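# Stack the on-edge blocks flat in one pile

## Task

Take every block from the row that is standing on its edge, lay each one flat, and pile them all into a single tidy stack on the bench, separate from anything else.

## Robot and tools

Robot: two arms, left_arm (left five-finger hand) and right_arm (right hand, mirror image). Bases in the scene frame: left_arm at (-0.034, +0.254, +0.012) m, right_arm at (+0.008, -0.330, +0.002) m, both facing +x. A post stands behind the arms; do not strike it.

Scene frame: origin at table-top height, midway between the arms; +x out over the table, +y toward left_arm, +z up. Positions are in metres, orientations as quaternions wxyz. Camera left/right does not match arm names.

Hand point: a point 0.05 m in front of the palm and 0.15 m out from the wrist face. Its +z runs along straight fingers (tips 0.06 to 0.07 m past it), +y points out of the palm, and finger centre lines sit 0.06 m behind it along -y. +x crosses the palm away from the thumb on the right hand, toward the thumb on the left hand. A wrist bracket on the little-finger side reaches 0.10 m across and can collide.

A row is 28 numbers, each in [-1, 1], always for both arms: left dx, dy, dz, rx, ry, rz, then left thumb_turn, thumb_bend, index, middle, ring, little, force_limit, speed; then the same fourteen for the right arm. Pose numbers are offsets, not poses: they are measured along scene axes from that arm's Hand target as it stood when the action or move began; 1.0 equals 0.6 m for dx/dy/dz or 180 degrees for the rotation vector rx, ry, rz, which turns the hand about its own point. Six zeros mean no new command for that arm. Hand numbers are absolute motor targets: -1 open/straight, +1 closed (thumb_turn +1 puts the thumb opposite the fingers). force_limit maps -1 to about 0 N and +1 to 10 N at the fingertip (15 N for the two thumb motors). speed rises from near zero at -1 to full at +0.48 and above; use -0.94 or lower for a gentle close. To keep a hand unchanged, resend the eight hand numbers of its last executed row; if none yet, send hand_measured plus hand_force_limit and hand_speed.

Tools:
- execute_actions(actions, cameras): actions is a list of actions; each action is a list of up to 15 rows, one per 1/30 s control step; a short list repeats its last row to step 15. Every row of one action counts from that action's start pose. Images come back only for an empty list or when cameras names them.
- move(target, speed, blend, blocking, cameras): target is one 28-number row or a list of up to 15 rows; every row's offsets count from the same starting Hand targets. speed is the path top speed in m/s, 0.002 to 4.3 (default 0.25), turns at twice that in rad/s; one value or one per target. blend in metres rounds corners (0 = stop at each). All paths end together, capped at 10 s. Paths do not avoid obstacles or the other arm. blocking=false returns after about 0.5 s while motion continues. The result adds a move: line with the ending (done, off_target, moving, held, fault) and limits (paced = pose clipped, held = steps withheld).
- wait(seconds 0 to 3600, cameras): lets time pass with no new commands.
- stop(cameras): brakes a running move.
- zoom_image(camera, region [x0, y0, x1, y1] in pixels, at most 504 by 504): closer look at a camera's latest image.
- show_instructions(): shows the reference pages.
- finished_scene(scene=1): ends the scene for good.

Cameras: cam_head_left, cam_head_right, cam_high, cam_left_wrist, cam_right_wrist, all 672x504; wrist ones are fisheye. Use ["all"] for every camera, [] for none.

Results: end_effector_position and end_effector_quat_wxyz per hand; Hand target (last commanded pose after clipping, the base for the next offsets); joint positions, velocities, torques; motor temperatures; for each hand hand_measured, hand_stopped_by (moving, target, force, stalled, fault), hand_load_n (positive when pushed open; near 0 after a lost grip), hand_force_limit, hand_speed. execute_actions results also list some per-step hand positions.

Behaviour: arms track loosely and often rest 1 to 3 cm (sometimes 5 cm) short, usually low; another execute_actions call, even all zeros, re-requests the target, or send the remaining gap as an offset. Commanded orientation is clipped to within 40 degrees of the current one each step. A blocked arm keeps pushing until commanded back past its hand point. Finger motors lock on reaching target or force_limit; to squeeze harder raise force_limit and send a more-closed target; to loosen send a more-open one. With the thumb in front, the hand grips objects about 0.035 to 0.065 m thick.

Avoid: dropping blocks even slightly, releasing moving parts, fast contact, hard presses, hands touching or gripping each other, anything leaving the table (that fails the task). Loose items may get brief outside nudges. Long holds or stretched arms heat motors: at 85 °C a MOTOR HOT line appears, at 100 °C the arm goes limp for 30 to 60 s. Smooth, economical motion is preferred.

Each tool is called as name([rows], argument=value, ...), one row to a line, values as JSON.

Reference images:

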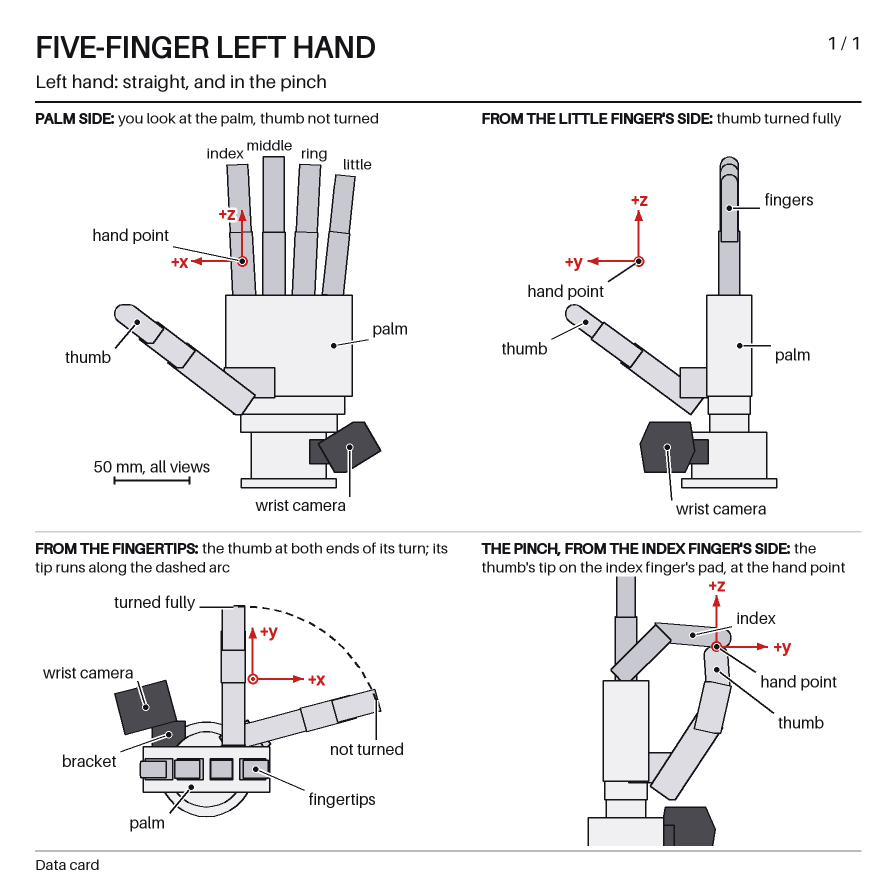

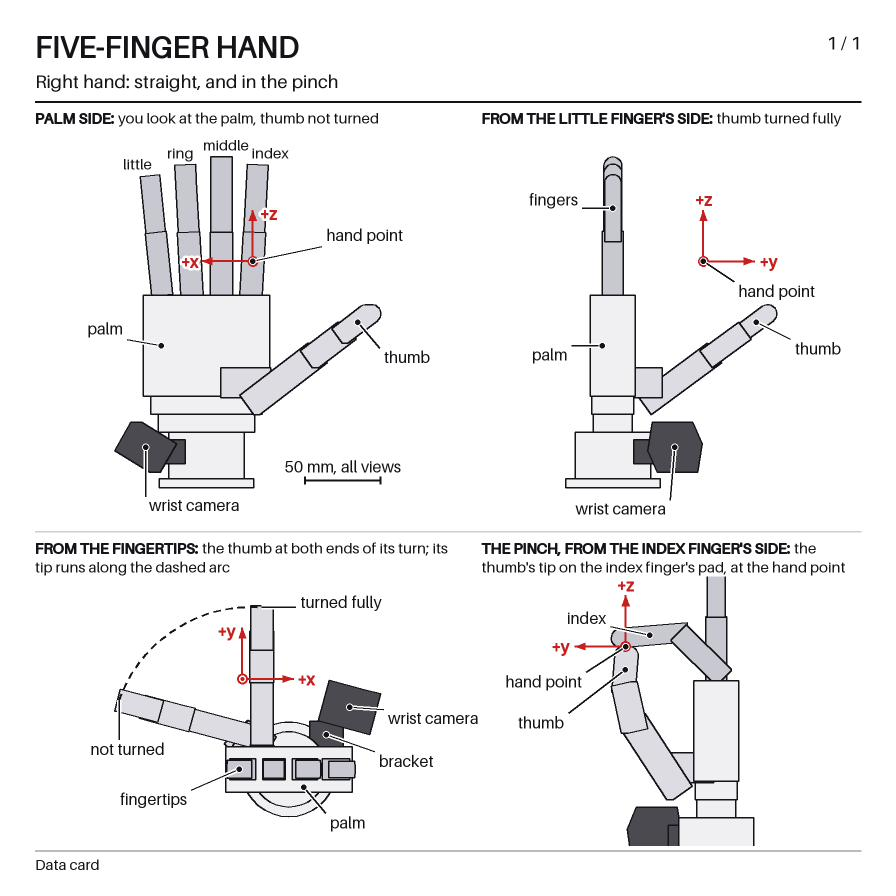

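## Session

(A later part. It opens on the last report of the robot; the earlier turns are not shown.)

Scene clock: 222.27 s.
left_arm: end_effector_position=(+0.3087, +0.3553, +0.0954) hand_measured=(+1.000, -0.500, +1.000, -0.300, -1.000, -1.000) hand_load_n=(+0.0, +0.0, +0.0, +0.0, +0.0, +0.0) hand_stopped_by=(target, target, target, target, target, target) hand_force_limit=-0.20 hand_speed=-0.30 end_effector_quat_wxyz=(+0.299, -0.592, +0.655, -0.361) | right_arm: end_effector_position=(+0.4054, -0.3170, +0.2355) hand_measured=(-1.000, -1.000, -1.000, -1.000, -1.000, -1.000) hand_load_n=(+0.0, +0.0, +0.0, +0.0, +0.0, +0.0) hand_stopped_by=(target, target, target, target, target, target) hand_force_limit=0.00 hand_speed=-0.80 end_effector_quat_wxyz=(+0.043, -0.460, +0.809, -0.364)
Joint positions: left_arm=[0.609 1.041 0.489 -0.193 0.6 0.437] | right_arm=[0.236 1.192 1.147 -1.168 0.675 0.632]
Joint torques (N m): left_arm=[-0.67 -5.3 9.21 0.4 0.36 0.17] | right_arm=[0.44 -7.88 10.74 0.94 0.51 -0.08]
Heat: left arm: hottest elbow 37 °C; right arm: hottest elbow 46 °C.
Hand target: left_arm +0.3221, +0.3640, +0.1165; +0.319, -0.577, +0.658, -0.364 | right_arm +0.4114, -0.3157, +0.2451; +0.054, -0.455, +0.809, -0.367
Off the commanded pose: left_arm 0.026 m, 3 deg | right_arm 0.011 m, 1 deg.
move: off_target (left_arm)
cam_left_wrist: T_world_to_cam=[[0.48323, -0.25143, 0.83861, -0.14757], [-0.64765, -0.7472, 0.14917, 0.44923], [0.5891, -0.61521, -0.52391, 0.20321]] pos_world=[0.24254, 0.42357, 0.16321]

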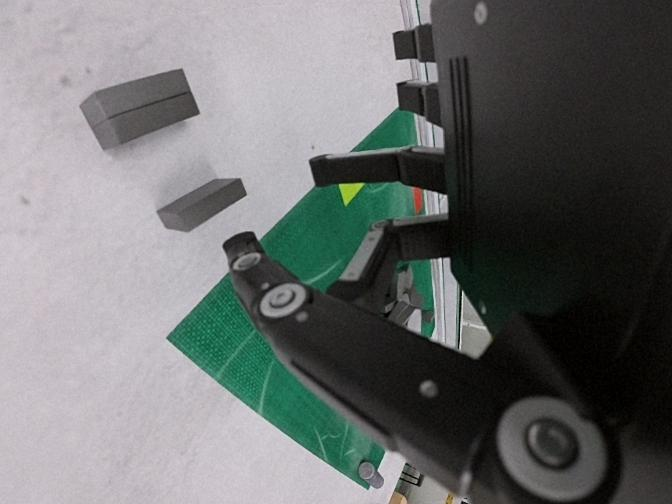

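move([
  [-0.0185,-0.0483,-0.03,0,0,0,1,-0.5,1,-0.3,-1,-1,-0.2,-0.3,0,0,0,0,0,0,-1,-1,-1,-1,-1,-1,0,-0.8],
  [-0.0185,-0.005,-0.092,0,0,0,1,-0.5,1,-0.3,-1,-1,-0.2,-0.3,0,0,0,0,0,0,-1,-1,-1,-1,-1,-1,0,-0.8],
], cameras=["cam_left_wrist"], speed=[0.08,0.06], blend=0.005)

zoom_image(camera="cam_left_wrist", region=[140, 140, 380, 320])

Scene clock: 225.27 s.
left_arm: end_effector_position=(+0.3098, +0.3552, +0.0612) hand_measured=(+1.000, -0.500, +1.000, -0.300, -1.000, -1.000) hand_load_n=(+0.0, +0.0, +0.0, +0.0, +0.0, +0.0) hand_stopped_by=(target, target, target, target, target, target) hand_force_limit=-0.20 hand_speed=-0.30 end_effector_quat_wxyz=(+0.311, -0.580, +0.658, -0.365) | right_arm: end_effector_position=(+0.4054, -0.3170, +0.2355) hand_measured=(-1.000, -1.000, -1.000, -1.000, -1.000, -1.000) hand_load_n=(+0.0, +0.0, +0.0, +0.0, +0.0, +0.0) hand_stopped_by=(target, target, target, target, target, target) hand_force_limit=0.00 hand_speed=-0.80 end_effector_quat_wxyz=(+0.043, -0.460, +0.809, -0.364)
Joint positions: left_arm=[0.61 1.126 0.418 -0.011 0.611 0.449] | right_arm=[0.236 1.192 1.147 -1.168 0.675 0.632]
Joint torques (N m): left_arm=[0.44 -4.48 5.68 1.32 0.36 0.17] | right_arm=[0.44 -7.88 10.74 0.92 0.51 -0.08]
Heat: left arm: hottest elbow 37 °C; right arm: hottest elbow 46 °C.
Hand target: left_arm +0.3110, +0.3610, +0.0613; +0.320, -0.577, +0.657, -0.364 | right_arm +0.4114, -0.3157, +0.2451; +0.054, -0.455, +0.809, -0.367
Off the commanded pose: left_arm 0.006 m, 1 deg | right_arm 0.011 m, 1 deg.
move: done
cam_left_wrist: T_world_to_cam=[[0.45746, -0.27291, 0.84632, -0.10428], [-0.66089, -0.74111, 0.11825, 0.45889], [0.59494, -0.61342, -0.51939, 0.18169]] pos_world=[0.24288, 0.42308, 0.12836]

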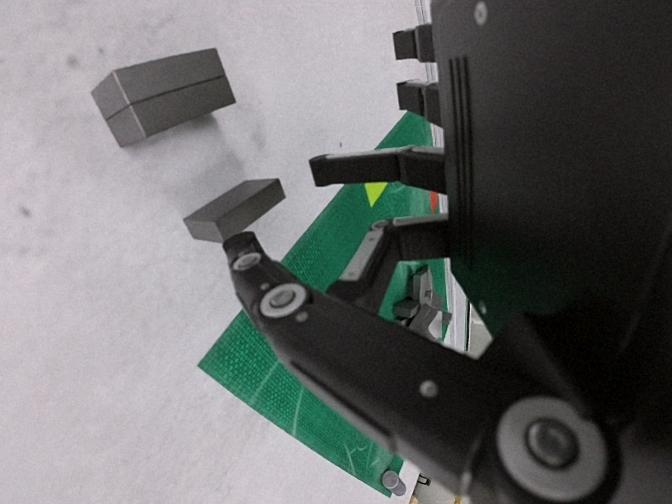

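Scaled by 2.100 from the camera's image (finer frame: 960x720).

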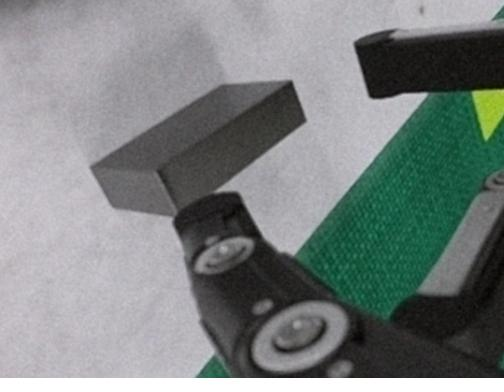

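move([
  [0.0008,0.0008,-0.0447,0,0,0,1,-0.5,1,-0.3,-1,-1,-0.2,-0.3,0,0,0,0,0,0,-1,-1,-1,-1,-1,-1,0,-0.8],
], cameras=["cam_left_wrist"], speed=[0.06])

zoom_image(camera="cam_left_wrist", region=[180, 140, 380, 290])

Scene clock: 227.63 s.
left_arm: end_effector_position=(+0.3101, +0.3554, +0.0340) hand_measured=(+1.000, -0.500, +1.000, -0.300, -1.000, -1.000) hand_load_n=(+0.5, +0.5, +0.0, +0.0, +0.0, +0.0) hand_stopped_by=(target, target, target, target, target, target) hand_force_limit=-0.20 hand_speed=-0.30 end_effector_quat_wxyz=(+0.310, -0.580, +0.659, -0.365) | right_arm: end_effector_position=(+0.4054, -0.3170, +0.2355) hand_measured=(-1.000, -1.000, -1.000, -1.000, -1.000, -1.000) hand_load_n=(+0.0, +0.0, +0.0, +0.0, +0.0, +0.0) hand_stopped_by=(target, target, target, target, target, target) hand_force_limit=0.00 hand_speed=-0.80 end_effector_quat_wxyz=(+0.043, -0.460, +0.809, -0.364)
Joint positions: left_arm=[0.61 1.218 0.383 0.114 0.611 0.45] | right_arm=[0.236 1.192 1.147 -1.168 0.675 0.632]
Joint torques (N m): left_arm=[0.38 -5.01 5.12 1.32 0.37 0.16] | right_arm=[0.44 -7.94 10.73 0.92 0.51 -0.08]
Heat: left arm: hottest elbow 37 °C; right arm: hottest elbow 47 °C.
Hand target: left_arm +0.3115, +0.3615, +0.0345; +0.320, -0.577, +0.657, -0.364 | right_arm +0.4114, -0.3157, +0.2451; +0.054, -0.455, +0.809, -0.367
Off the commanded pose: left_arm 0.006 m, 1 deg | right_arm 0.011 m, 1 deg.
move: done
cam_left_wrist: T_world_to_cam=[[0.45828, -0.27309, 0.84581, -0.08158], [-0.66141, -0.74047, 0.11929, 0.46239], [0.59373, -0.6141, -0.51997, 0.16832]] pos_world=[0.24329, 0.42347, 0.10136]

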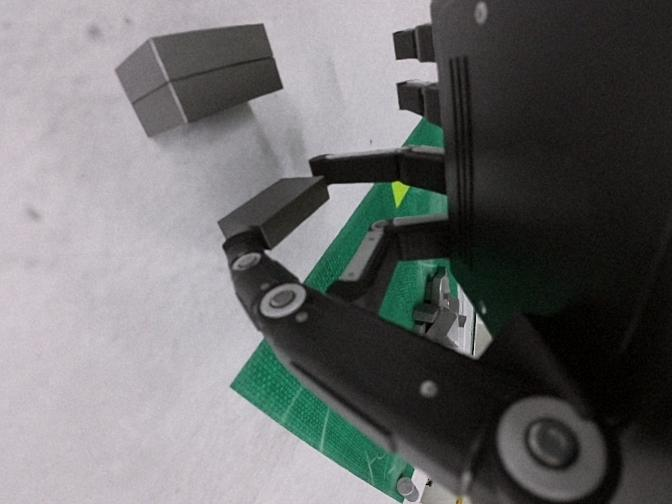

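Scaled by 2.520 from the camera's image (finer frame: 960x720).

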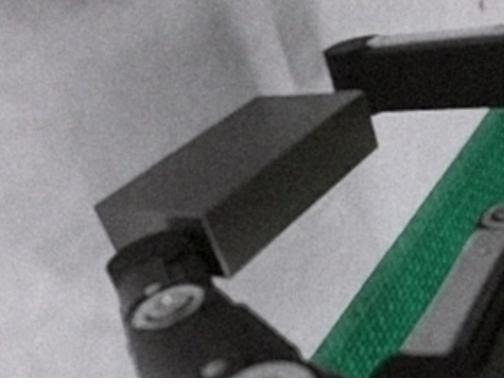

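execute_actions([
  [[0,0,0,0,0,0,1,-0.5,1,0.15,-1,-1,-0.55,-0.92,0,0,0,0,0,0,-1,-1,-1,-1,-1,-1,0,-0.8]],
], cameras=[])

wait(seconds=1, cameras=["cam_left_wrist"])

zoom_image(camera="cam_left_wrist", region=[180, 140, 380, 290])

Scene clock: 229.80 s.
left_arm: end_effector_position=(+0.3103, +0.3554, +0.0341) hand_measured=(+1.000, -0.500, +1.000, -0.136, -1.000, -1.000) hand_load_n=(+0.5, +2.0, +0.0, +3.0, +0.0, +0.0) hand_stopped_by=(target, target, target, force, target, target) hand_force_limit=-0.55 hand_speed=-0.92 end_effector_quat_wxyz=(+0.311, -0.580, +0.659, -0.365) | right_arm: end_effector_position=(+0.4054, -0.3170, +0.2355) hand_measured=(-1.000, -1.000, -1.000, -1.000, -1.000, -1.000) hand_load_n=(+0.0, +0.0, +0.0, +0.0, -0.5, +0.0) hand_stopped_by=(target, target, target, target, target, target) hand_force_limit=0.00 hand_speed=-0.80 end_effector_quat_wxyz=(+0.043, -0.460, +0.809, -0.364)
Joint positions: left_arm=[0.61 1.218 0.383 0.114 0.611 0.45] | right_arm=[0.236 1.192 1.147 -1.168 0.675 0.632]
Joint torques (N m): left_arm=[0.38 -4.95 5.15 1.32 0.35 0.16] | right_arm=[0.44 -7.94 10.74 0.94 0.51 -0.08]
Heat: left arm: hottest elbow 37 °C; right arm: hottest elbow 47 °C.
Hand target: left_arm +0.3115, +0.3615, +0.0346; +0.320, -0.577, +0.657, -0.364 | right_arm +0.4114, -0.3157, +0.2451; +0.054, -0.455, +0.809, -0.367
Off the commanded pose: left_arm 0.006 m, 1 deg | right_arm 0.011 m, 1 deg.
Step readings (end_effector_position of left_arm | right_arm):
0: (+0.3101, +0.3554, +0.0340) | (+0.4054, -0.3170, +0.2355)
1: (+0.3101, +0.3554, +0.0340) | (+0.4054, -0.3170, +0.2355)
2: (+0.3101, +0.3554, +0.0340) | (+0.4054, -0.3170, +0.2355)
4: (+0.3101, +0.3554, +0.0340) | (+0.4054, -0.3170, +0.2355)
8: (+0.3101, +0.3554, +0.0340) | (+0.4054, -0.3170, +0.2355)
15: (+0.3101, +0.3554, +0.0340) | (+0.4054, -0.3170, +0.2355)

Scene clock: 230.80 s.
left_arm: end_effector_position=(+0.3103, +0.3554, +0.0341) hand_measured=(+1.000, -0.500, +1.000, -0.136, -1.000, -1.000) hand_load_n=(-0.5, +1.5, +0.5, +3.0, +0.0, +0.0) hand_stopped_by=(target, target, target, force, target, target) hand_force_limit=-0.55 hand_speed=-0.92 end_effector_quat_wxyz=(+0.311, -0.580, +0.659, -0.365) | right_arm: end_effector_position=(+0.4054, -0.3170, +0.2355) hand_measured=(-1.000, -1.000, -1.000, -1.000, -1.000, -1.000) hand_load_n=(+0.0, +0.0, +0.0, +0.0, +0.0, +0.0) hand_stopped_by=(target, target, target, target, target, target) hand_force_limit=0.00 hand_speed=-0.80 end_effector_quat_wxyz=(+0.043, -0.460, +0.809, -0.364)
Joint positions: left_arm=[0.61 1.218 0.383 0.114 0.611 0.45] | right_arm=[0.236 1.192 1.147 -1.168 0.675 0.632]
Joint torques (N m): left_arm=[0.44 -4.89 5.15 1.29 0.35 0.16] | right_arm=[0.44 -7.94 10.76 0.94 0.51 -0.08]
Heat: left arm: hottest elbow 37 °C; right arm: hottest elbow 47 °C.
Hand target: left_arm +0.3115, +0.3615, +0.0346; +0.320, -0.577, +0.657, -0.364 | right_arm +0.4114, -0.3157, +0.2451; +0.054, -0.455, +0.809, -0.367
Off the commanded pose: left_arm 0.006 m, 1 deg | right_arm 0.011 m, 1 deg.
wait: 1.00 s; at rest by 0.17 s
cam_left_wrist: T_world_to_cam=[[0.45758, -0.27344, 0.84608, -0.08133], [-0.66171, -0.74032, 0.1186, 0.46254], [0.59394, -0.61413, -0.51969, 0.16819]] pos_world=[0.24339, 0.42347, 0.10136]

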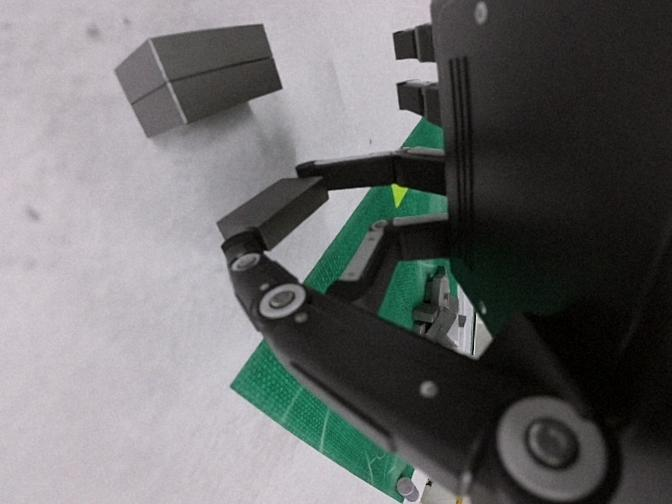

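Scaled by 2.520 from the camera's image (finer frame: 960x720).

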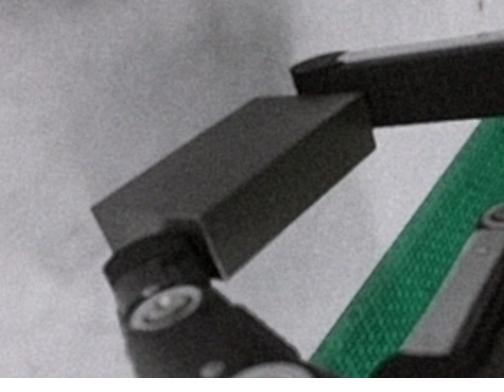

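move([
  [0.0225,0.0142,0.085,0,0,0,1,-0.5,1,0.15,-1,-1,-0.55,-0.92,0,0,0,0,0,0,-1,-1,-1,-1,-1,-1,0,-0.8],
  [0.0108,-0.0192,0.09,0.248,-0.0305,0,1,-0.5,1,0.15,-1,-1,-0.55,-0.92,0,0,0,0,0,0,-1,-1,-1,-1,-1,-1,0,-0.8],
], cameras=["cam_left_wrist","cam_high"], speed=[0.06,0.12], blend=0.01)

zoom_image(camera="cam_high", region=[230, 90, 350, 200])

Scene clock: 237.27 s.
left_arm: end_effector_position=(+0.3111, +0.3516, +0.0778) hand_measured=(+1.000, -0.500, +1.000, -0.136, -1.000, -1.000) hand_load_n=(+0.5, +2.0, +0.0, +2.5, +0.0, +0.0) hand_stopped_by=(target, target, target, force, target, target) hand_force_limit=-0.55 hand_speed=-0.92 end_effector_quat_wxyz=(+0.530, -0.407, +0.736, -0.110) | right_arm: end_effector_position=(+0.4054, -0.3170, +0.2355) hand_measured=(-1.000, -1.000, -1.000, -1.000, -1.000, -1.000) hand_load_n=(+0.0, +0.0, +0.0, +0.0, +0.0, +0.0) hand_stopped_by=(target, target, target, target, target, target) hand_force_limit=0.00 hand_speed=-0.80 end_effector_quat_wxyz=(+0.043, -0.460, +0.809, -0.364)
Joint positions: left_arm=[0.141 0.915 0.244 0.238 -0.147 0.793] | right_arm=[0.236 1.192 1.147 -1.168 0.675 0.632]
Joint torques (N m): left_arm=[-1.49 -3.25 6.37 1.87 -0.35 0.24] | right_arm=[0.38 -7.94 10.74 0.92 0.51 -0.08]
Heat: left arm: hottest elbow 37 °C; right arm: hottest elbow 47 °C.
Hand target: left_arm +0.3180, +0.3500, +0.0885; +0.545, -0.395, +0.731, -0.114 | right_arm +0.4114, -0.3157, +0.2451; +0.054, -0.455, +0.809, -0.367
Off the commanded pose: left_arm 0.013 m, 2 deg | right_arm 0.011 m, 1 deg.
move: off_target (left_arm)
cam_left_wrist: T_world_to_cam=[[0.40919, -0.79773, 0.44294, 0.111], [-0.64734, -0.59592, -0.47522, 0.44611], [0.64305, -0.09228, -0.76024, 0.00803]] pos_world=[0.2382, 0.35514, 0.16894]
Images, in order (width x height): cam_high 672x504, cam_left_wrist 672x504.

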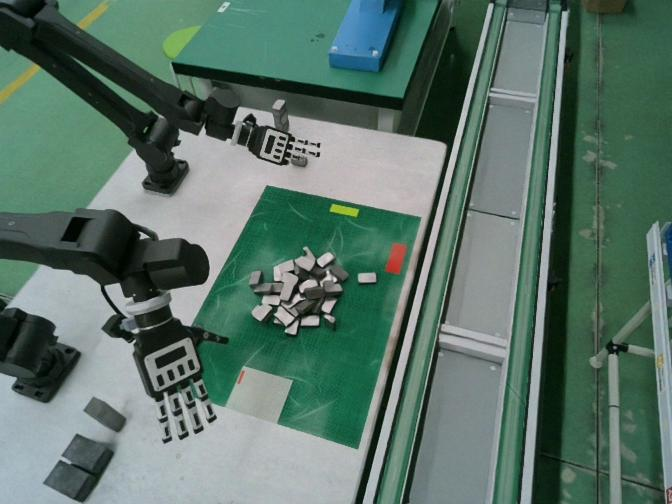

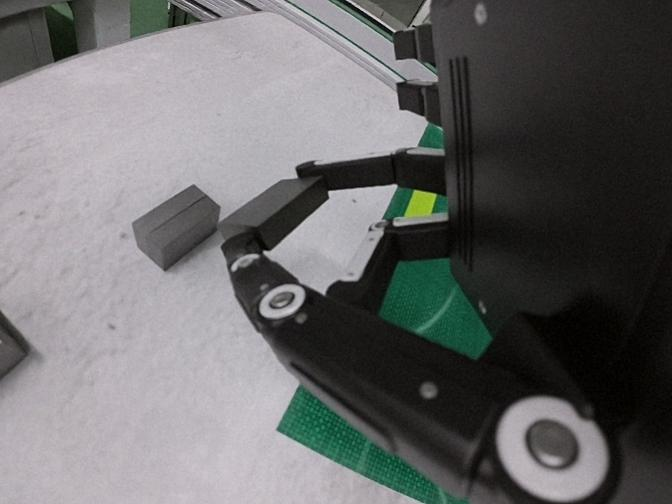

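Scaled by 4.200 from the camera's image (finer frame: 960x720).

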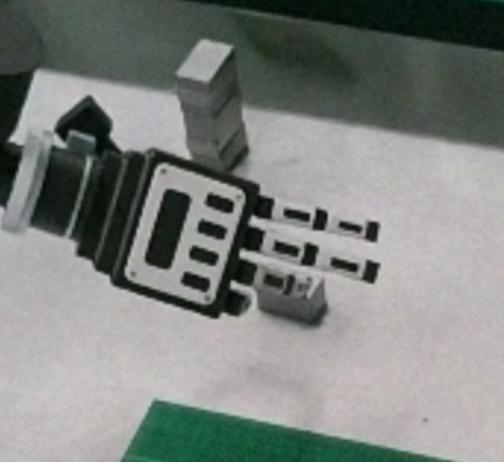

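move([
  [0.0,0.0,-0.1025,0,0,0,1,-0.5,1,0.15,-1,-1,-0.55,-0.92,0,0,0,0,0,0,-1,-1,-1,-1,-1,-1,0,-0.8],
], cameras=["cam_left_wrist","cam_high"], speed=[0.06])

zoom_image(camera="cam_high", region=[230, 90, 350, 200])

zoom_image(camera="cam_left_wrist", region=[120, 120, 380, 320])

Scene clock: 240.00 s.
left_arm: end_effector_position=(+0.3121, +0.3518, +0.0206) hand_measured=(+1.000, -0.500, +1.000, -0.136, -1.000, -1.000) hand_load_n=(+0.5, +1.5, +0.0, +3.0, +0.0, +0.0) hand_stopped_by=(target, target, target, force, target, target) hand_force_limit=-0.55 hand_speed=-0.92 end_effector_quat_wxyz=(+0.534, -0.406, +0.733, -0.112) | right_arm: end_effector_position=(+0.4054, -0.3170, +0.2355) hand_measured=(-1.000, -1.000, -1.000, -1.000, -1.000, -1.000) hand_load_n=(+0.0, +0.5, +0.0, +0.0, +0.0, +0.0) hand_stopped_by=(target, target, target, target, target, target) hand_force_limit=0.00 hand_speed=-0.80 end_effector_quat_wxyz=(+0.043, -0.460, +0.809, -0.364)
Joint positions: left_arm=[0.141 1.231 0.161 0.649 -0.147 0.793] | right_arm=[0.236 1.192 1.147 -1.168 0.675 0.632]
Joint torques (N m): left_arm=[-1.44 -4.01 4.31 1.88 -0.34 0.25] | right_arm=[0.38 -7.88 10.74 0.92 0.51 -0.08]
Heat: left arm: hottest elbow 37 °C; right arm: hottest elbow 47 °C.
Hand target: left_arm +0.3179, +0.3499, +0.0269; +0.545, -0.395, +0.731, -0.114 | right_arm +0.4114, -0.3157, +0.2451; +0.054, -0.455, +0.809, -0.367
Off the commanded pose: left_arm 0.009 m, 2 deg | right_arm 0.011 m, 1 deg.
move: done
cam_left_wrist: T_world_to_cam=[[0.40428, -0.79861, 0.44586, 0.13789], [-0.64226, -0.59494, -0.48327, 0.41784], [0.6512, -0.09098, -0.75343, -0.03928]] pos_world=[0.23819, 0.35514, 0.11085]
Images, in order (width x height): cam_high 672x504, cam_left_wrist 672x504.

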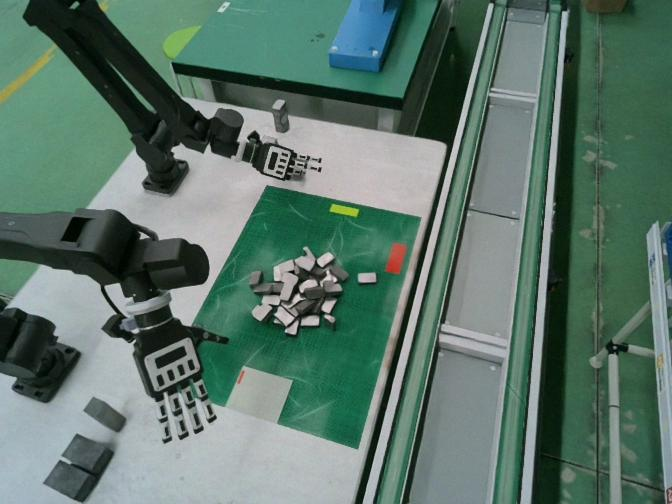

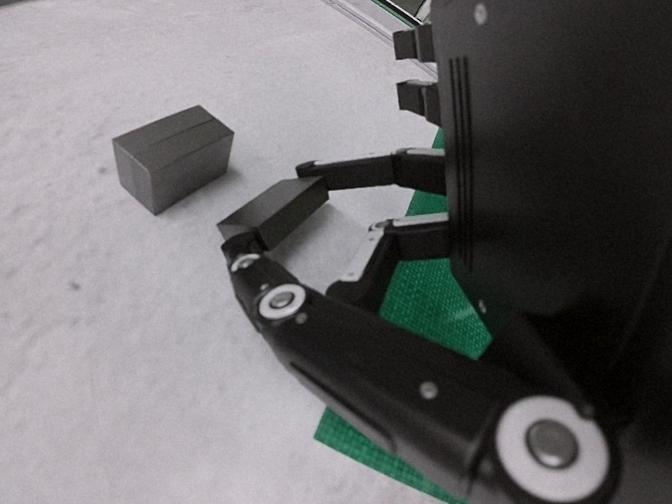

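Scaled by 4.200 from the camera's image (finer frame: 960x720).

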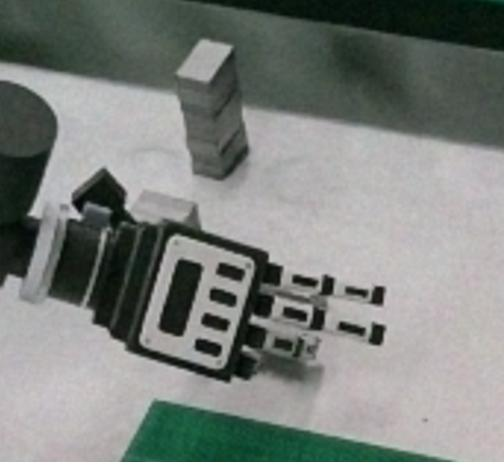

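Scaled by 1.938 from the camera's image (finer frame: 960x720).

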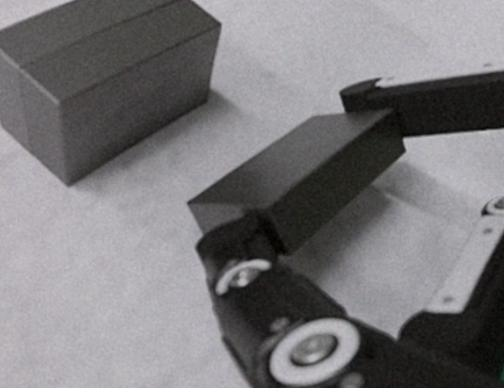

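move([
  [0.0,0.0,-0.0083,0,0,0,1,-0.5,1,0.15,-1,-1,-0.55,-0.92,0,0,0,0,0,0,-1,-1,-1,-1,-1,-1,0,-0.8],
], cameras=["cam_left_wrist"], speed=[0.03])

zoom_image(camera="cam_left_wrist", region=[120, 120, 380, 320])

Scene clock: 241.37 s.
left_arm: end_effector_position=(+0.3135, +0.3520, +0.0176) hand_measured=(+1.000, -0.500, +1.000, -0.136, -1.000, -1.000) hand_load_n=(+0.5, +2.0, +0.0, +3.0, +0.0, +0.0) hand_stopped_by=(target, target, target, force, target, target) hand_force_limit=-0.55 hand_speed=-0.92 end_effector_quat_wxyz=(+0.536, -0.405, +0.732, -0.112) | right_arm: end_effector_position=(+0.4054, -0.3170, +0.2355) hand_measured=(-1.000, -1.000, -1.000, -1.000, -1.000, -1.000) hand_load_n=(-0.5, +0.0, +0.0, +0.0, +0.0, +0.0) hand_stopped_by=(target, target, target, target, target, target) hand_force_limit=0.00 hand_speed=-0.80 end_effector_quat_wxyz=(+0.043, -0.460, +0.809, -0.364)
Joint positions: left_arm=[0.141 1.262 0.158 0.688 -0.147 0.794] | right_arm=[0.236 1.192 1.147 -1.168 0.675 0.632]
Joint torques (N m): left_arm=[-1.44 -3.96 4.01 1.87 -0.33 0.24] | right_arm=[0.44 -7.88 10.74 0.94 0.51 -0.08]
Heat: left arm: hottest elbow 37 °C; right arm: hottest elbow 47 °C.
Hand target: left_arm +0.3180, +0.3499, +0.0221; +0.545, -0.395, +0.731, -0.114 | right_arm +0.4114, -0.3157, +0.2451; +0.054, -0.455, +0.809, -0.367
Off the commanded pose: left_arm 0.007 m, 2 deg | right_arm 0.011 m, 1 deg.
move: done
cam_left_wrist: T_world_to_cam=[[0.40159, -0.79937, 0.44691, 0.13992], [-0.63976, -0.59405, -0.48766, 0.4164], [0.65531, -0.09007, -0.74997, -0.04409]] pos_world=[0.23909, 0.35524, 0.10746]

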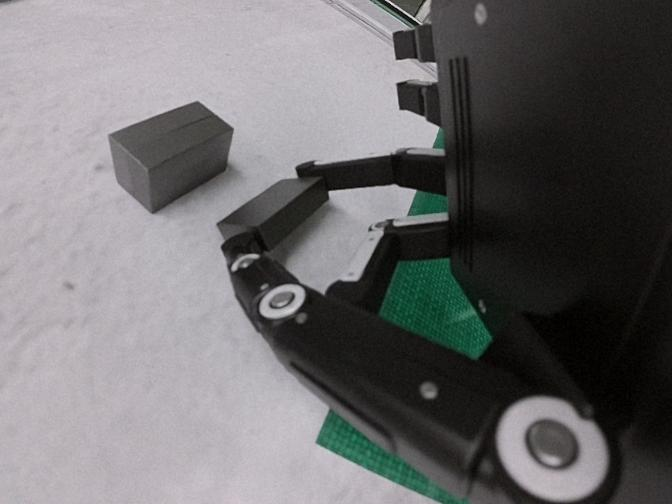

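Scaled by 1.938 from the camera's image (finer frame: 960x720).

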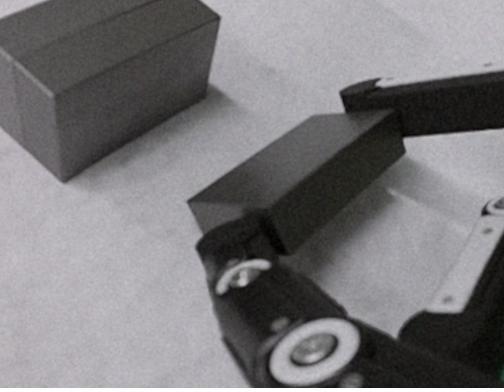

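move([
  [0.0,0.0,-0.0083,0,0,0,1,-0.5,1,0.15,-1,-1,-0.55,-0.92,0,0,0,0,0,0,-1,-1,-1,-1,-1,-1,0,-0.8],
], cameras=["cam_left_wrist"], speed=[0.03])

zoom_image(camera="cam_left_wrist", region=[120, 120, 380, 320])

Scene clock: 242.60 s.
left_arm: end_effector_position=(+0.3156, +0.3526, +0.0157) hand_measured=(+1.000, -0.500, +1.000, -0.136, -1.000, -1.000) hand_load_n=(+0.5, +2.0, +0.0, +2.5, +0.0, +0.0) hand_stopped_by=(target, target, target, force, target, target) hand_force_limit=-0.55 hand_speed=-0.92 end_effector_quat_wxyz=(+0.540, -0.404, +0.730, -0.113) | right_arm: end_effector_position=(+0.4054, -0.3170, +0.2355) hand_measured=(-1.000, -1.000, -1.000, -1.000, -1.000, -1.000) hand_load_n=(-0.5, +0.0, +0.0, +0.0, +0.0, +0.0) hand_stopped_by=(target, target, target, target, target, target) hand_force_limit=0.00 hand_speed=-0.80 end_effector_quat_wxyz=(+0.043, -0.460, +0.809, -0.364)
Joint positions: left_arm=[0.141 1.294 0.157 0.73 -0.148 0.796] | right_arm=[0.236 1.192 1.147 -1.168 0.675 0.632]
Joint torques (N m): left_arm=[-1.49 -3.78 3.67 1.77 -0.32 0.21] | right_arm=[0.44 -7.94 10.73 0.92 0.51 -0.08]
Heat: left arm: hottest elbow 37 °C; right arm: hottest elbow 47 °C.
Hand target: left_arm +0.3179, +0.3499, +0.0170; +0.545, -0.395, +0.731, -0.114 | right_arm +0.4114, -0.3157, +0.2451; +0.054, -0.455, +0.809, -0.367
Off the commanded pose: left_arm 0.004 m, 1 deg | right_arm 0.011 m, 1 deg.
move: done
cam_left_wrist: T_world_to_cam=[[0.39714, -0.80137, 0.44731, 0.1425], [-0.63589, -0.59171, -0.4955, 0.41527], [0.66176, -0.08766, -0.74458, -0.04989]] pos_world=[0.24049, 0.35553, 0.10488]

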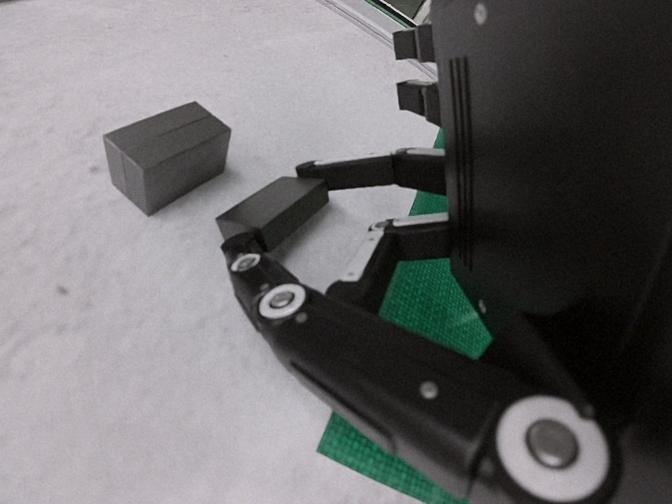

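Scaled by 1.938 from the camera's image (finer frame: 960x720).

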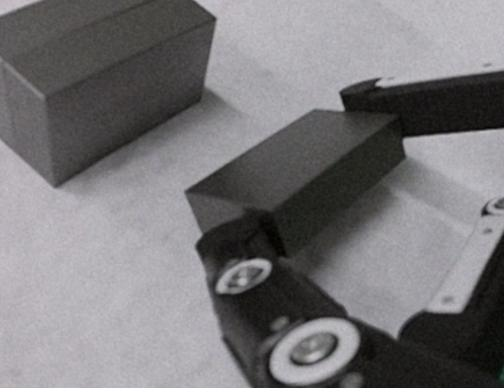

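move([
  [-0.003,0.0,-0.0083,0,0,0,1,-0.5,1,0.15,-1,-1,-0.55,-0.92,0,0,0,0,0,0,-1,-1,-1,-1,-1,-1,0,-0.8],
], cameras=["cam_left_wrist"], speed=[0.03])

zoom_image(camera="cam_left_wrist", region=[120, 120, 380, 320])

Scene clock: 243.93 s.
left_arm: end_effector_position=(+0.3157, +0.3527, +0.0127) hand_measured=(+1.000, -0.500, +1.000, -0.136, -1.000, -1.000) hand_load_n=(+0.5, +2.0, +0.0, +2.5, +0.0, +0.0) hand_stopped_by=(target, target, target, force, target, target) hand_force_limit=-0.55 hand_speed=-0.92 end_effector_quat_wxyz=(+0.543, -0.403, +0.728, -0.113) | right_arm: end_effector_position=(+0.4054, -0.3170, +0.2355) hand_measured=(-1.000, -1.000, -1.000, -1.000, -1.000, -1.000) hand_load_n=(+0.0, +0.0, -0.5, +0.0, +0.0, +0.0) hand_stopped_by=(target, target, target, target, target, target) hand_force_limit=0.00 hand_speed=-0.80 end_effector_quat_wxyz=(+0.043, -0.460, +0.809, -0.364)
Joint positions: left_arm=[0.141 1.323 0.151 0.774 -0.148 0.798] | right_arm=[0.236 1.192 1.147 -1.168 0.675 0.632]
Joint torques (N m): left_arm=[-1.38 -3.84 3.33 1.65 -0.27 0.2] | right_arm=[0.44 -7.94 10.74 0.94 0.51 -0.08]
Heat: left arm: hottest elbow 36 °C; right arm: hottest elbow 47 °C.
Hand target: left_arm +0.3161, +0.3500, +0.0121; +0.545, -0.395, +0.731, -0.113 | right_arm +0.4114, -0.3157, +0.2451; +0.054, -0.455, +0.809, -0.367
Off the commanded pose: left_arm 0.003 m, 1 deg | right_arm 0.011 m, 1 deg.
move: done
cam_left_wrist: T_world_to_cam=[[0.39396, -0.80238, 0.4483, 0.14519], [-0.63254, -0.59056, -0.50113, 0.4125], [0.66685, -0.08615, -0.7402, -0.05423]] pos_world=[0.23989, 0.35543, 0.10149]

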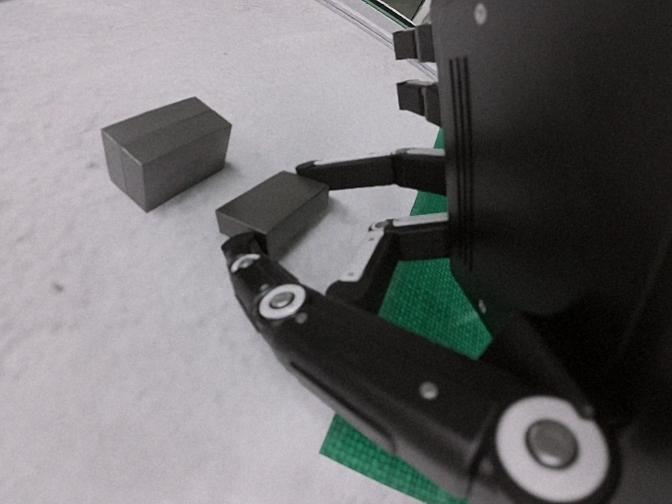

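Scaled by 1.938 from the camera's image (finer frame: 960x720).

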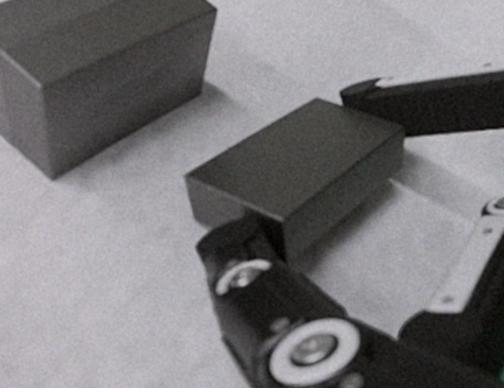

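move([
  [-0.0,0.0,-0.0067,0,0,0,1,-0.5,1,0.15,-1,-1,-0.55,-0.92,0,0,0,0,0,0,-1,-1,-1,-1,-1,-1,0,-0.8],
], cameras=["cam_left_wrist","cam_high"], speed=[0.03])

zoom_image(camera="cam_left_wrist", region=[120, 120, 380, 320])

zoom_image(camera="cam_high", region=[260, 130, 330, 190])

Scene clock: 245.23 s.
left_arm: end_effector_position=(+0.3162, +0.3523, +0.0106) hand_measured=(+1.000, -0.500, +1.000, -0.136, -1.000, -1.000) hand_load_n=(+0.0, +2.0, +0.0, +3.0, -0.5, +0.0) hand_stopped_by=(target, target, target, force, target, target) hand_force_limit=-0.55 hand_speed=-0.92 end_effector_quat_wxyz=(+0.546, -0.401, +0.727, -0.115) | right_arm: end_effector_position=(+0.4054, -0.3170, +0.2355) hand_measured=(-1.000, -1.000, -1.000, -1.000, -1.000, -1.000) hand_load_n=(+0.0, +0.0, +0.0, +0.0, +0.0, +0.0) hand_stopped_by=(target, target, target, target, target, target) hand_force_limit=0.00 hand_speed=-0.80 end_effector_quat_wxyz=(+0.043, -0.460, +0.809, -0.364)
Joint positions: left_arm=[0.14 1.348 0.146 0.809 -0.148 0.798] | right_arm=[0.236 1.192 1.147 -1.168 0.675 0.632]
Joint torques (N m): left_arm=[-1.26 -3.49 3.29 1.54 -0.27 0.2] | right_arm=[0.44 -7.94 10.74 0.92 0.51 -0.08]
Heat: left arm: hottest elbow 36 °C; right arm: hottest elbow 47 °C.
Hand target: left_arm +0.3162, +0.3499, +0.0081; +0.545, -0.395, +0.731, -0.114 | right_arm +0.4114, -0.3157, +0.2451; +0.054, -0.455, +0.809, -0.367
Off the commanded pose: left_arm 0.003 m, 1 deg | right_arm 0.011 m, 1 deg.
move: done
cam_left_wrist: T_world_to_cam=[[0.38959, -0.8038, 0.44958, 0.14749], [-0.63027, -0.58863, -0.50623, 0.41018], [0.67155, -0.08613, -0.73594, -0.05766]] pos_world=[0.23979, 0.35503, 0.0989]
Images, in order (width x height): cam_high 672x504, cam_left_wrist 672x504.

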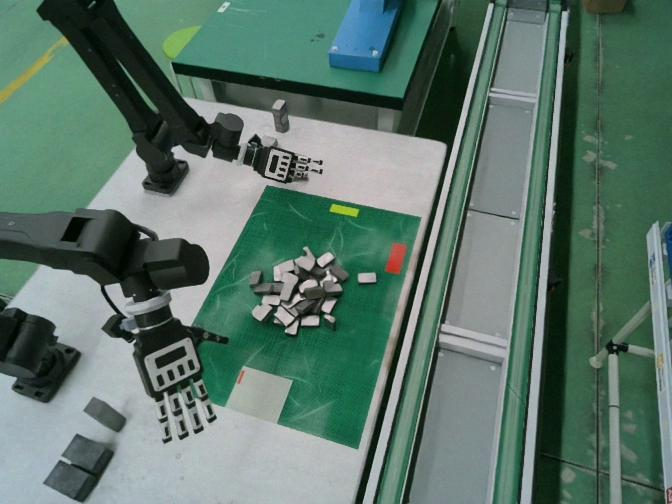

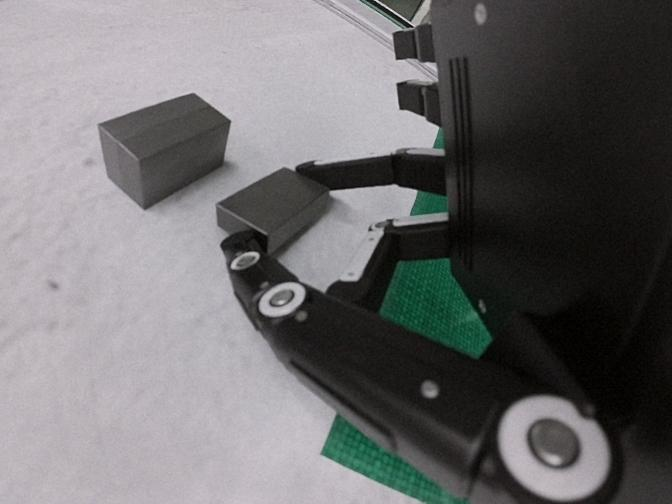

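Scaled by 1.938 from the camera's image (finer frame: 960x720).

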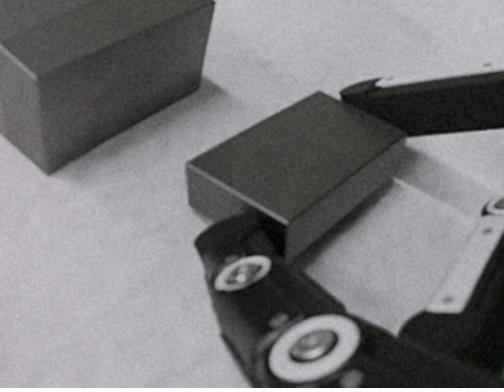

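Scaled by 7.200 from the camera's image (finer frame: 960x720).

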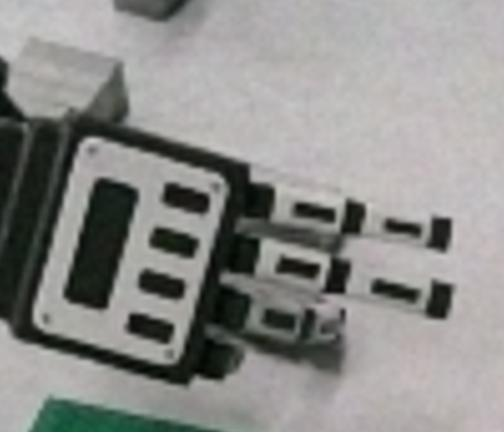

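move([
  [-0.0,0.0,-0.0067,0,0,0,1,-0.5,1,0.15,-1,-1,-0.55,-0.92,0,0,0,0,0,0,-1,-1,-1,-1,-1,-1,0,-0.8],
], cameras=["cam_left_wrist"], speed=[0.03])

zoom_image(camera="cam_left_wrist", region=[120, 120, 380, 320])

Scene clock: 246.83 s.
left_arm: end_effector_position=(+0.3167, +0.3516, +0.0093) hand_measured=(+1.000, -0.500, +1.000, -0.136, -1.000, -1.000) hand_load_n=(-1.0, +3.0, +0.0, +2.5, +0.0, +0.0) hand_stopped_by=(target, target, target, force, target, target) hand_force_limit=-0.55 hand_speed=-0.92 end_effector_quat_wxyz=(+0.549, -0.398, +0.726, -0.116) | right_arm: end_effector_position=(+0.4054, -0.3170, +0.2355) hand_measured=(-1.000, -1.000, -1.000, -1.000, -1.000, -1.000) hand_load_n=(+0.0, +0.0, +0.0, +0.0, +0.0, +0.0) hand_stopped_by=(target, target, target, target, target, target) hand_force_limit=0.00 hand_speed=-0.80 end_effector_quat_wxyz=(+0.043, -0.460, +0.809, -0.364)
Joint positions: left_arm=[0.137 1.372 0.141 0.848 -0.148 0.802] | right_arm=[0.236 1.192 1.147 -1.168 0.675 0.632]
Joint torques (N m): left_arm=[-1.08 -3.02 3.3 1.37 -0.27 0.15] | right_arm=[0.44 -7.94 10.73 0.94 0.51 -0.08]
Heat: left arm: hottest elbow 36 °C; right arm: hottest elbow 47 °C.
Hand target: left_arm +0.3162, +0.3500, +0.0041; +0.545, -0.395, +0.731, -0.113 | right_arm +0.4114, -0.3157, +0.2451; +0.054, -0.455, +0.809, -0.367
Off the commanded pose: left_arm 0.006 m, 1 deg | right_arm 0.011 m, 1 deg.
move: done
cam_left_wrist: T_world_to_cam=[[0.38252, -0.80728, 0.44942, 0.15072], [-0.62827, -0.58391, -0.51412, 0.40725], [0.67746, -0.0857, -0.73055, -0.06122]] pos_world=[0.23969, 0.35422, 0.09692]

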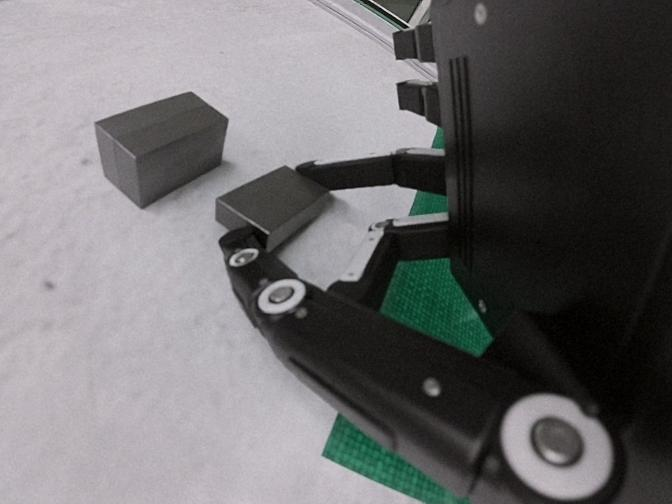

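Scaled by 1.938 from the camera's image (finer frame: 960x720).

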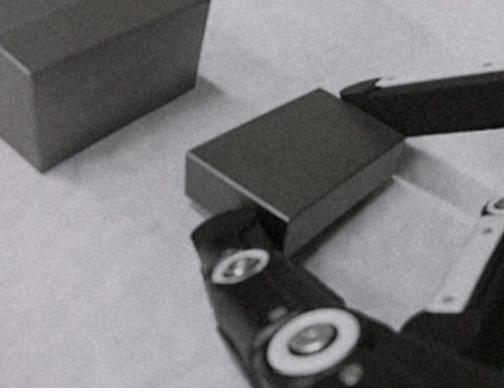

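move([
  [0.001,0.0025,0.0115,0,0,0,1,-0.5,1,0.15,-1,-1,-0.55,-0.92,0,0,0,0,0,0,-1,-1,-1,-1,-1,-1,0,-0.8],
], cameras=["cam_left_wrist"], speed=[0.03])

move([
  [0,0,0,0,0,0,1,-0.5,1,-0.3,-1,-1,-0.55,-0.94,0,0,0,0,0,0,-1,-1,-1,-1,-1,-1,0,-0.8],
], cameras=["cam_left_wrist"], speed=[0.03])

zoom_image(camera="cam_left_wrist", region=[120, 120, 380, 320])

Scene clock: 248.33 s.
left_arm: end_effector_position=(+0.3148, +0.3512, +0.0092) hand_measured=(+1.000, -0.500, +1.000, -0.136, -1.000, -1.000) hand_load_n=(+0.0, +1.5, +0.0, +4.0, +0.0, +0.0) hand_stopped_by=(target, target, target, force, target, target) hand_force_limit=-0.55 hand_speed=-0.92 end_effector_quat_wxyz=(+0.545, -0.397, +0.729, -0.114) | right_arm: end_effector_position=(+0.4054, -0.3170, +0.2355) hand_measured=(-1.000, -1.000, -1.000, -1.000, -1.000, -1.000) hand_load_n=(+0.0, +0.0, +0.0, +0.0, +0.0, +0.0) hand_stopped_by=(target, target, target, target, target, target) hand_force_limit=0.00 hand_speed=-0.80 end_effector_quat_wxyz=(+0.043, -0.460, +0.809, -0.364)
Joint positions: left_arm=[0.137 1.354 0.141 0.819 -0.146 0.806] | right_arm=[0.236 1.192 1.147 -1.168 0.675 0.632]
Joint torques (N m): left_arm=[-0.5 -5.3 3.82 0.46 -0.12 0.15] | right_arm=[0.44 -7.88 10.74 0.94 0.51 -0.08]
Heat: left arm: hottest elbow 36 °C; right arm: hottest elbow 47 °C.
Hand target: left_arm +0.3167, +0.3514, +0.0109; +0.545, -0.395, +0.731, -0.113 | right_arm +0.4114, -0.3157, +0.2451; +0.054, -0.455, +0.809, -0.367
Off the commanded pose: left_arm 0.003 m, 0 deg | right_arm 0.011 m, 1 deg.
move: done
cam_left_wrist: T_world_to_cam=[[0.38464, -0.80916, 0.4442, 0.15124], [-0.63599, -0.58108, -0.5078, 0.40714], [0.66901, -0.08718, -0.73813, -0.05671]] pos_world=[0.2387, 0.35402, 0.09771]

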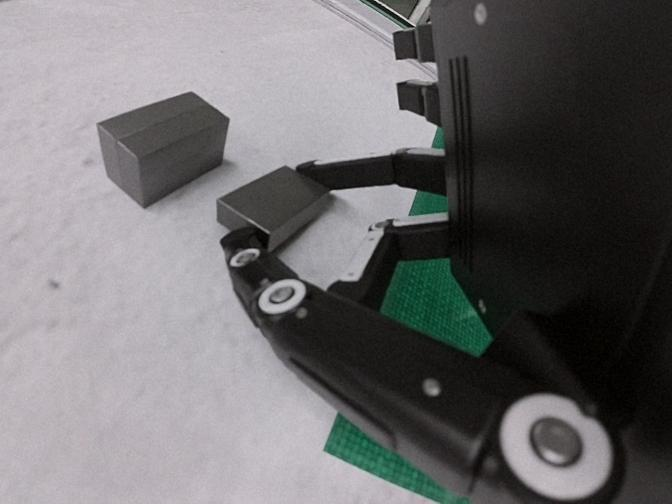

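Scene clock: 249.57 s.
left_arm: end_effector_position=(+0.3143, +0.3512, +0.0086) hand_measured=(+1.000, -0.500, +1.000, -0.300, -1.000, -1.000) hand_load_n=(-1.0, +0.0, +0.0, +0.0, +0.0, +0.0) hand_stopped_by=(target, target, target, target, target, target) hand_force_limit=-0.55 hand_speed=-0.94 end_effector_quat_wxyz=(+0.544, -0.396, +0.731, -0.113) | right_arm: end_effector_position=(+0.4054, -0.3170, +0.2355) hand_measured=(-1.000, -1.000, -1.000, -1.000, -1.000, -1.000) hand_load_n=(+0.0, +0.0, +0.0, +0.0, +0.0, +0.5) hand_stopped_by=(target, target, target, target, target, target) hand_force_limit=0.00 hand_speed=-0.80 end_effector_quat_wxyz=(+0.043, -0.460, +0.809, -0.364)
Joint positions: left_arm=[0.137 1.354 0.141 0.816 -0.146 0.808] | right_arm=[0.236 1.192 1.147 -1.168 0.675 0.632]
Joint torques (N m): left_arm=[-0.5 -5.3 3.82 0.57 -0.12 0.11] | right_arm=[0.44 -7.88 10.74 0.94 0.51 -0.08]
Heat: left arm: hottest elbow 36 °C; right arm: hottest elbow 47 °C.
Hand target: left_arm +0.3168, +0.3514, +0.0109; +0.545, -0.395, +0.731, -0.113 | right_arm +0.4114, -0.3157, +0.2451; +0.054, -0.455, +0.809, -0.367
Off the commanded pose: left_arm 0.003 m, 0 deg | right_arm 0.011 m, 1 deg.
move: done
cam_left_wrist: T_world_to_cam=[[0.38551, -0.81024, 0.44147, 0.15193], [-0.63835, -0.57967, -0.50645, 0.40674], [0.66625, -0.08657, -0.74069, -0.05618]] pos_world=[0.2385, 0.35402, 0.0973]

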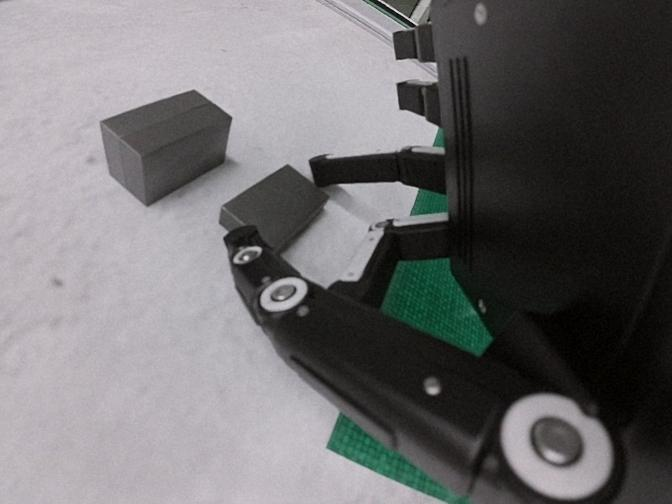

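Scaled by 1.938 from the camera's image (finer frame: 960x720).

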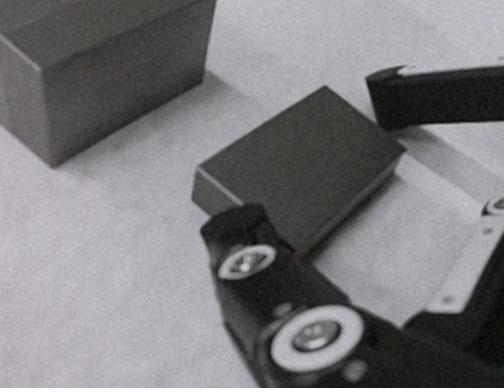

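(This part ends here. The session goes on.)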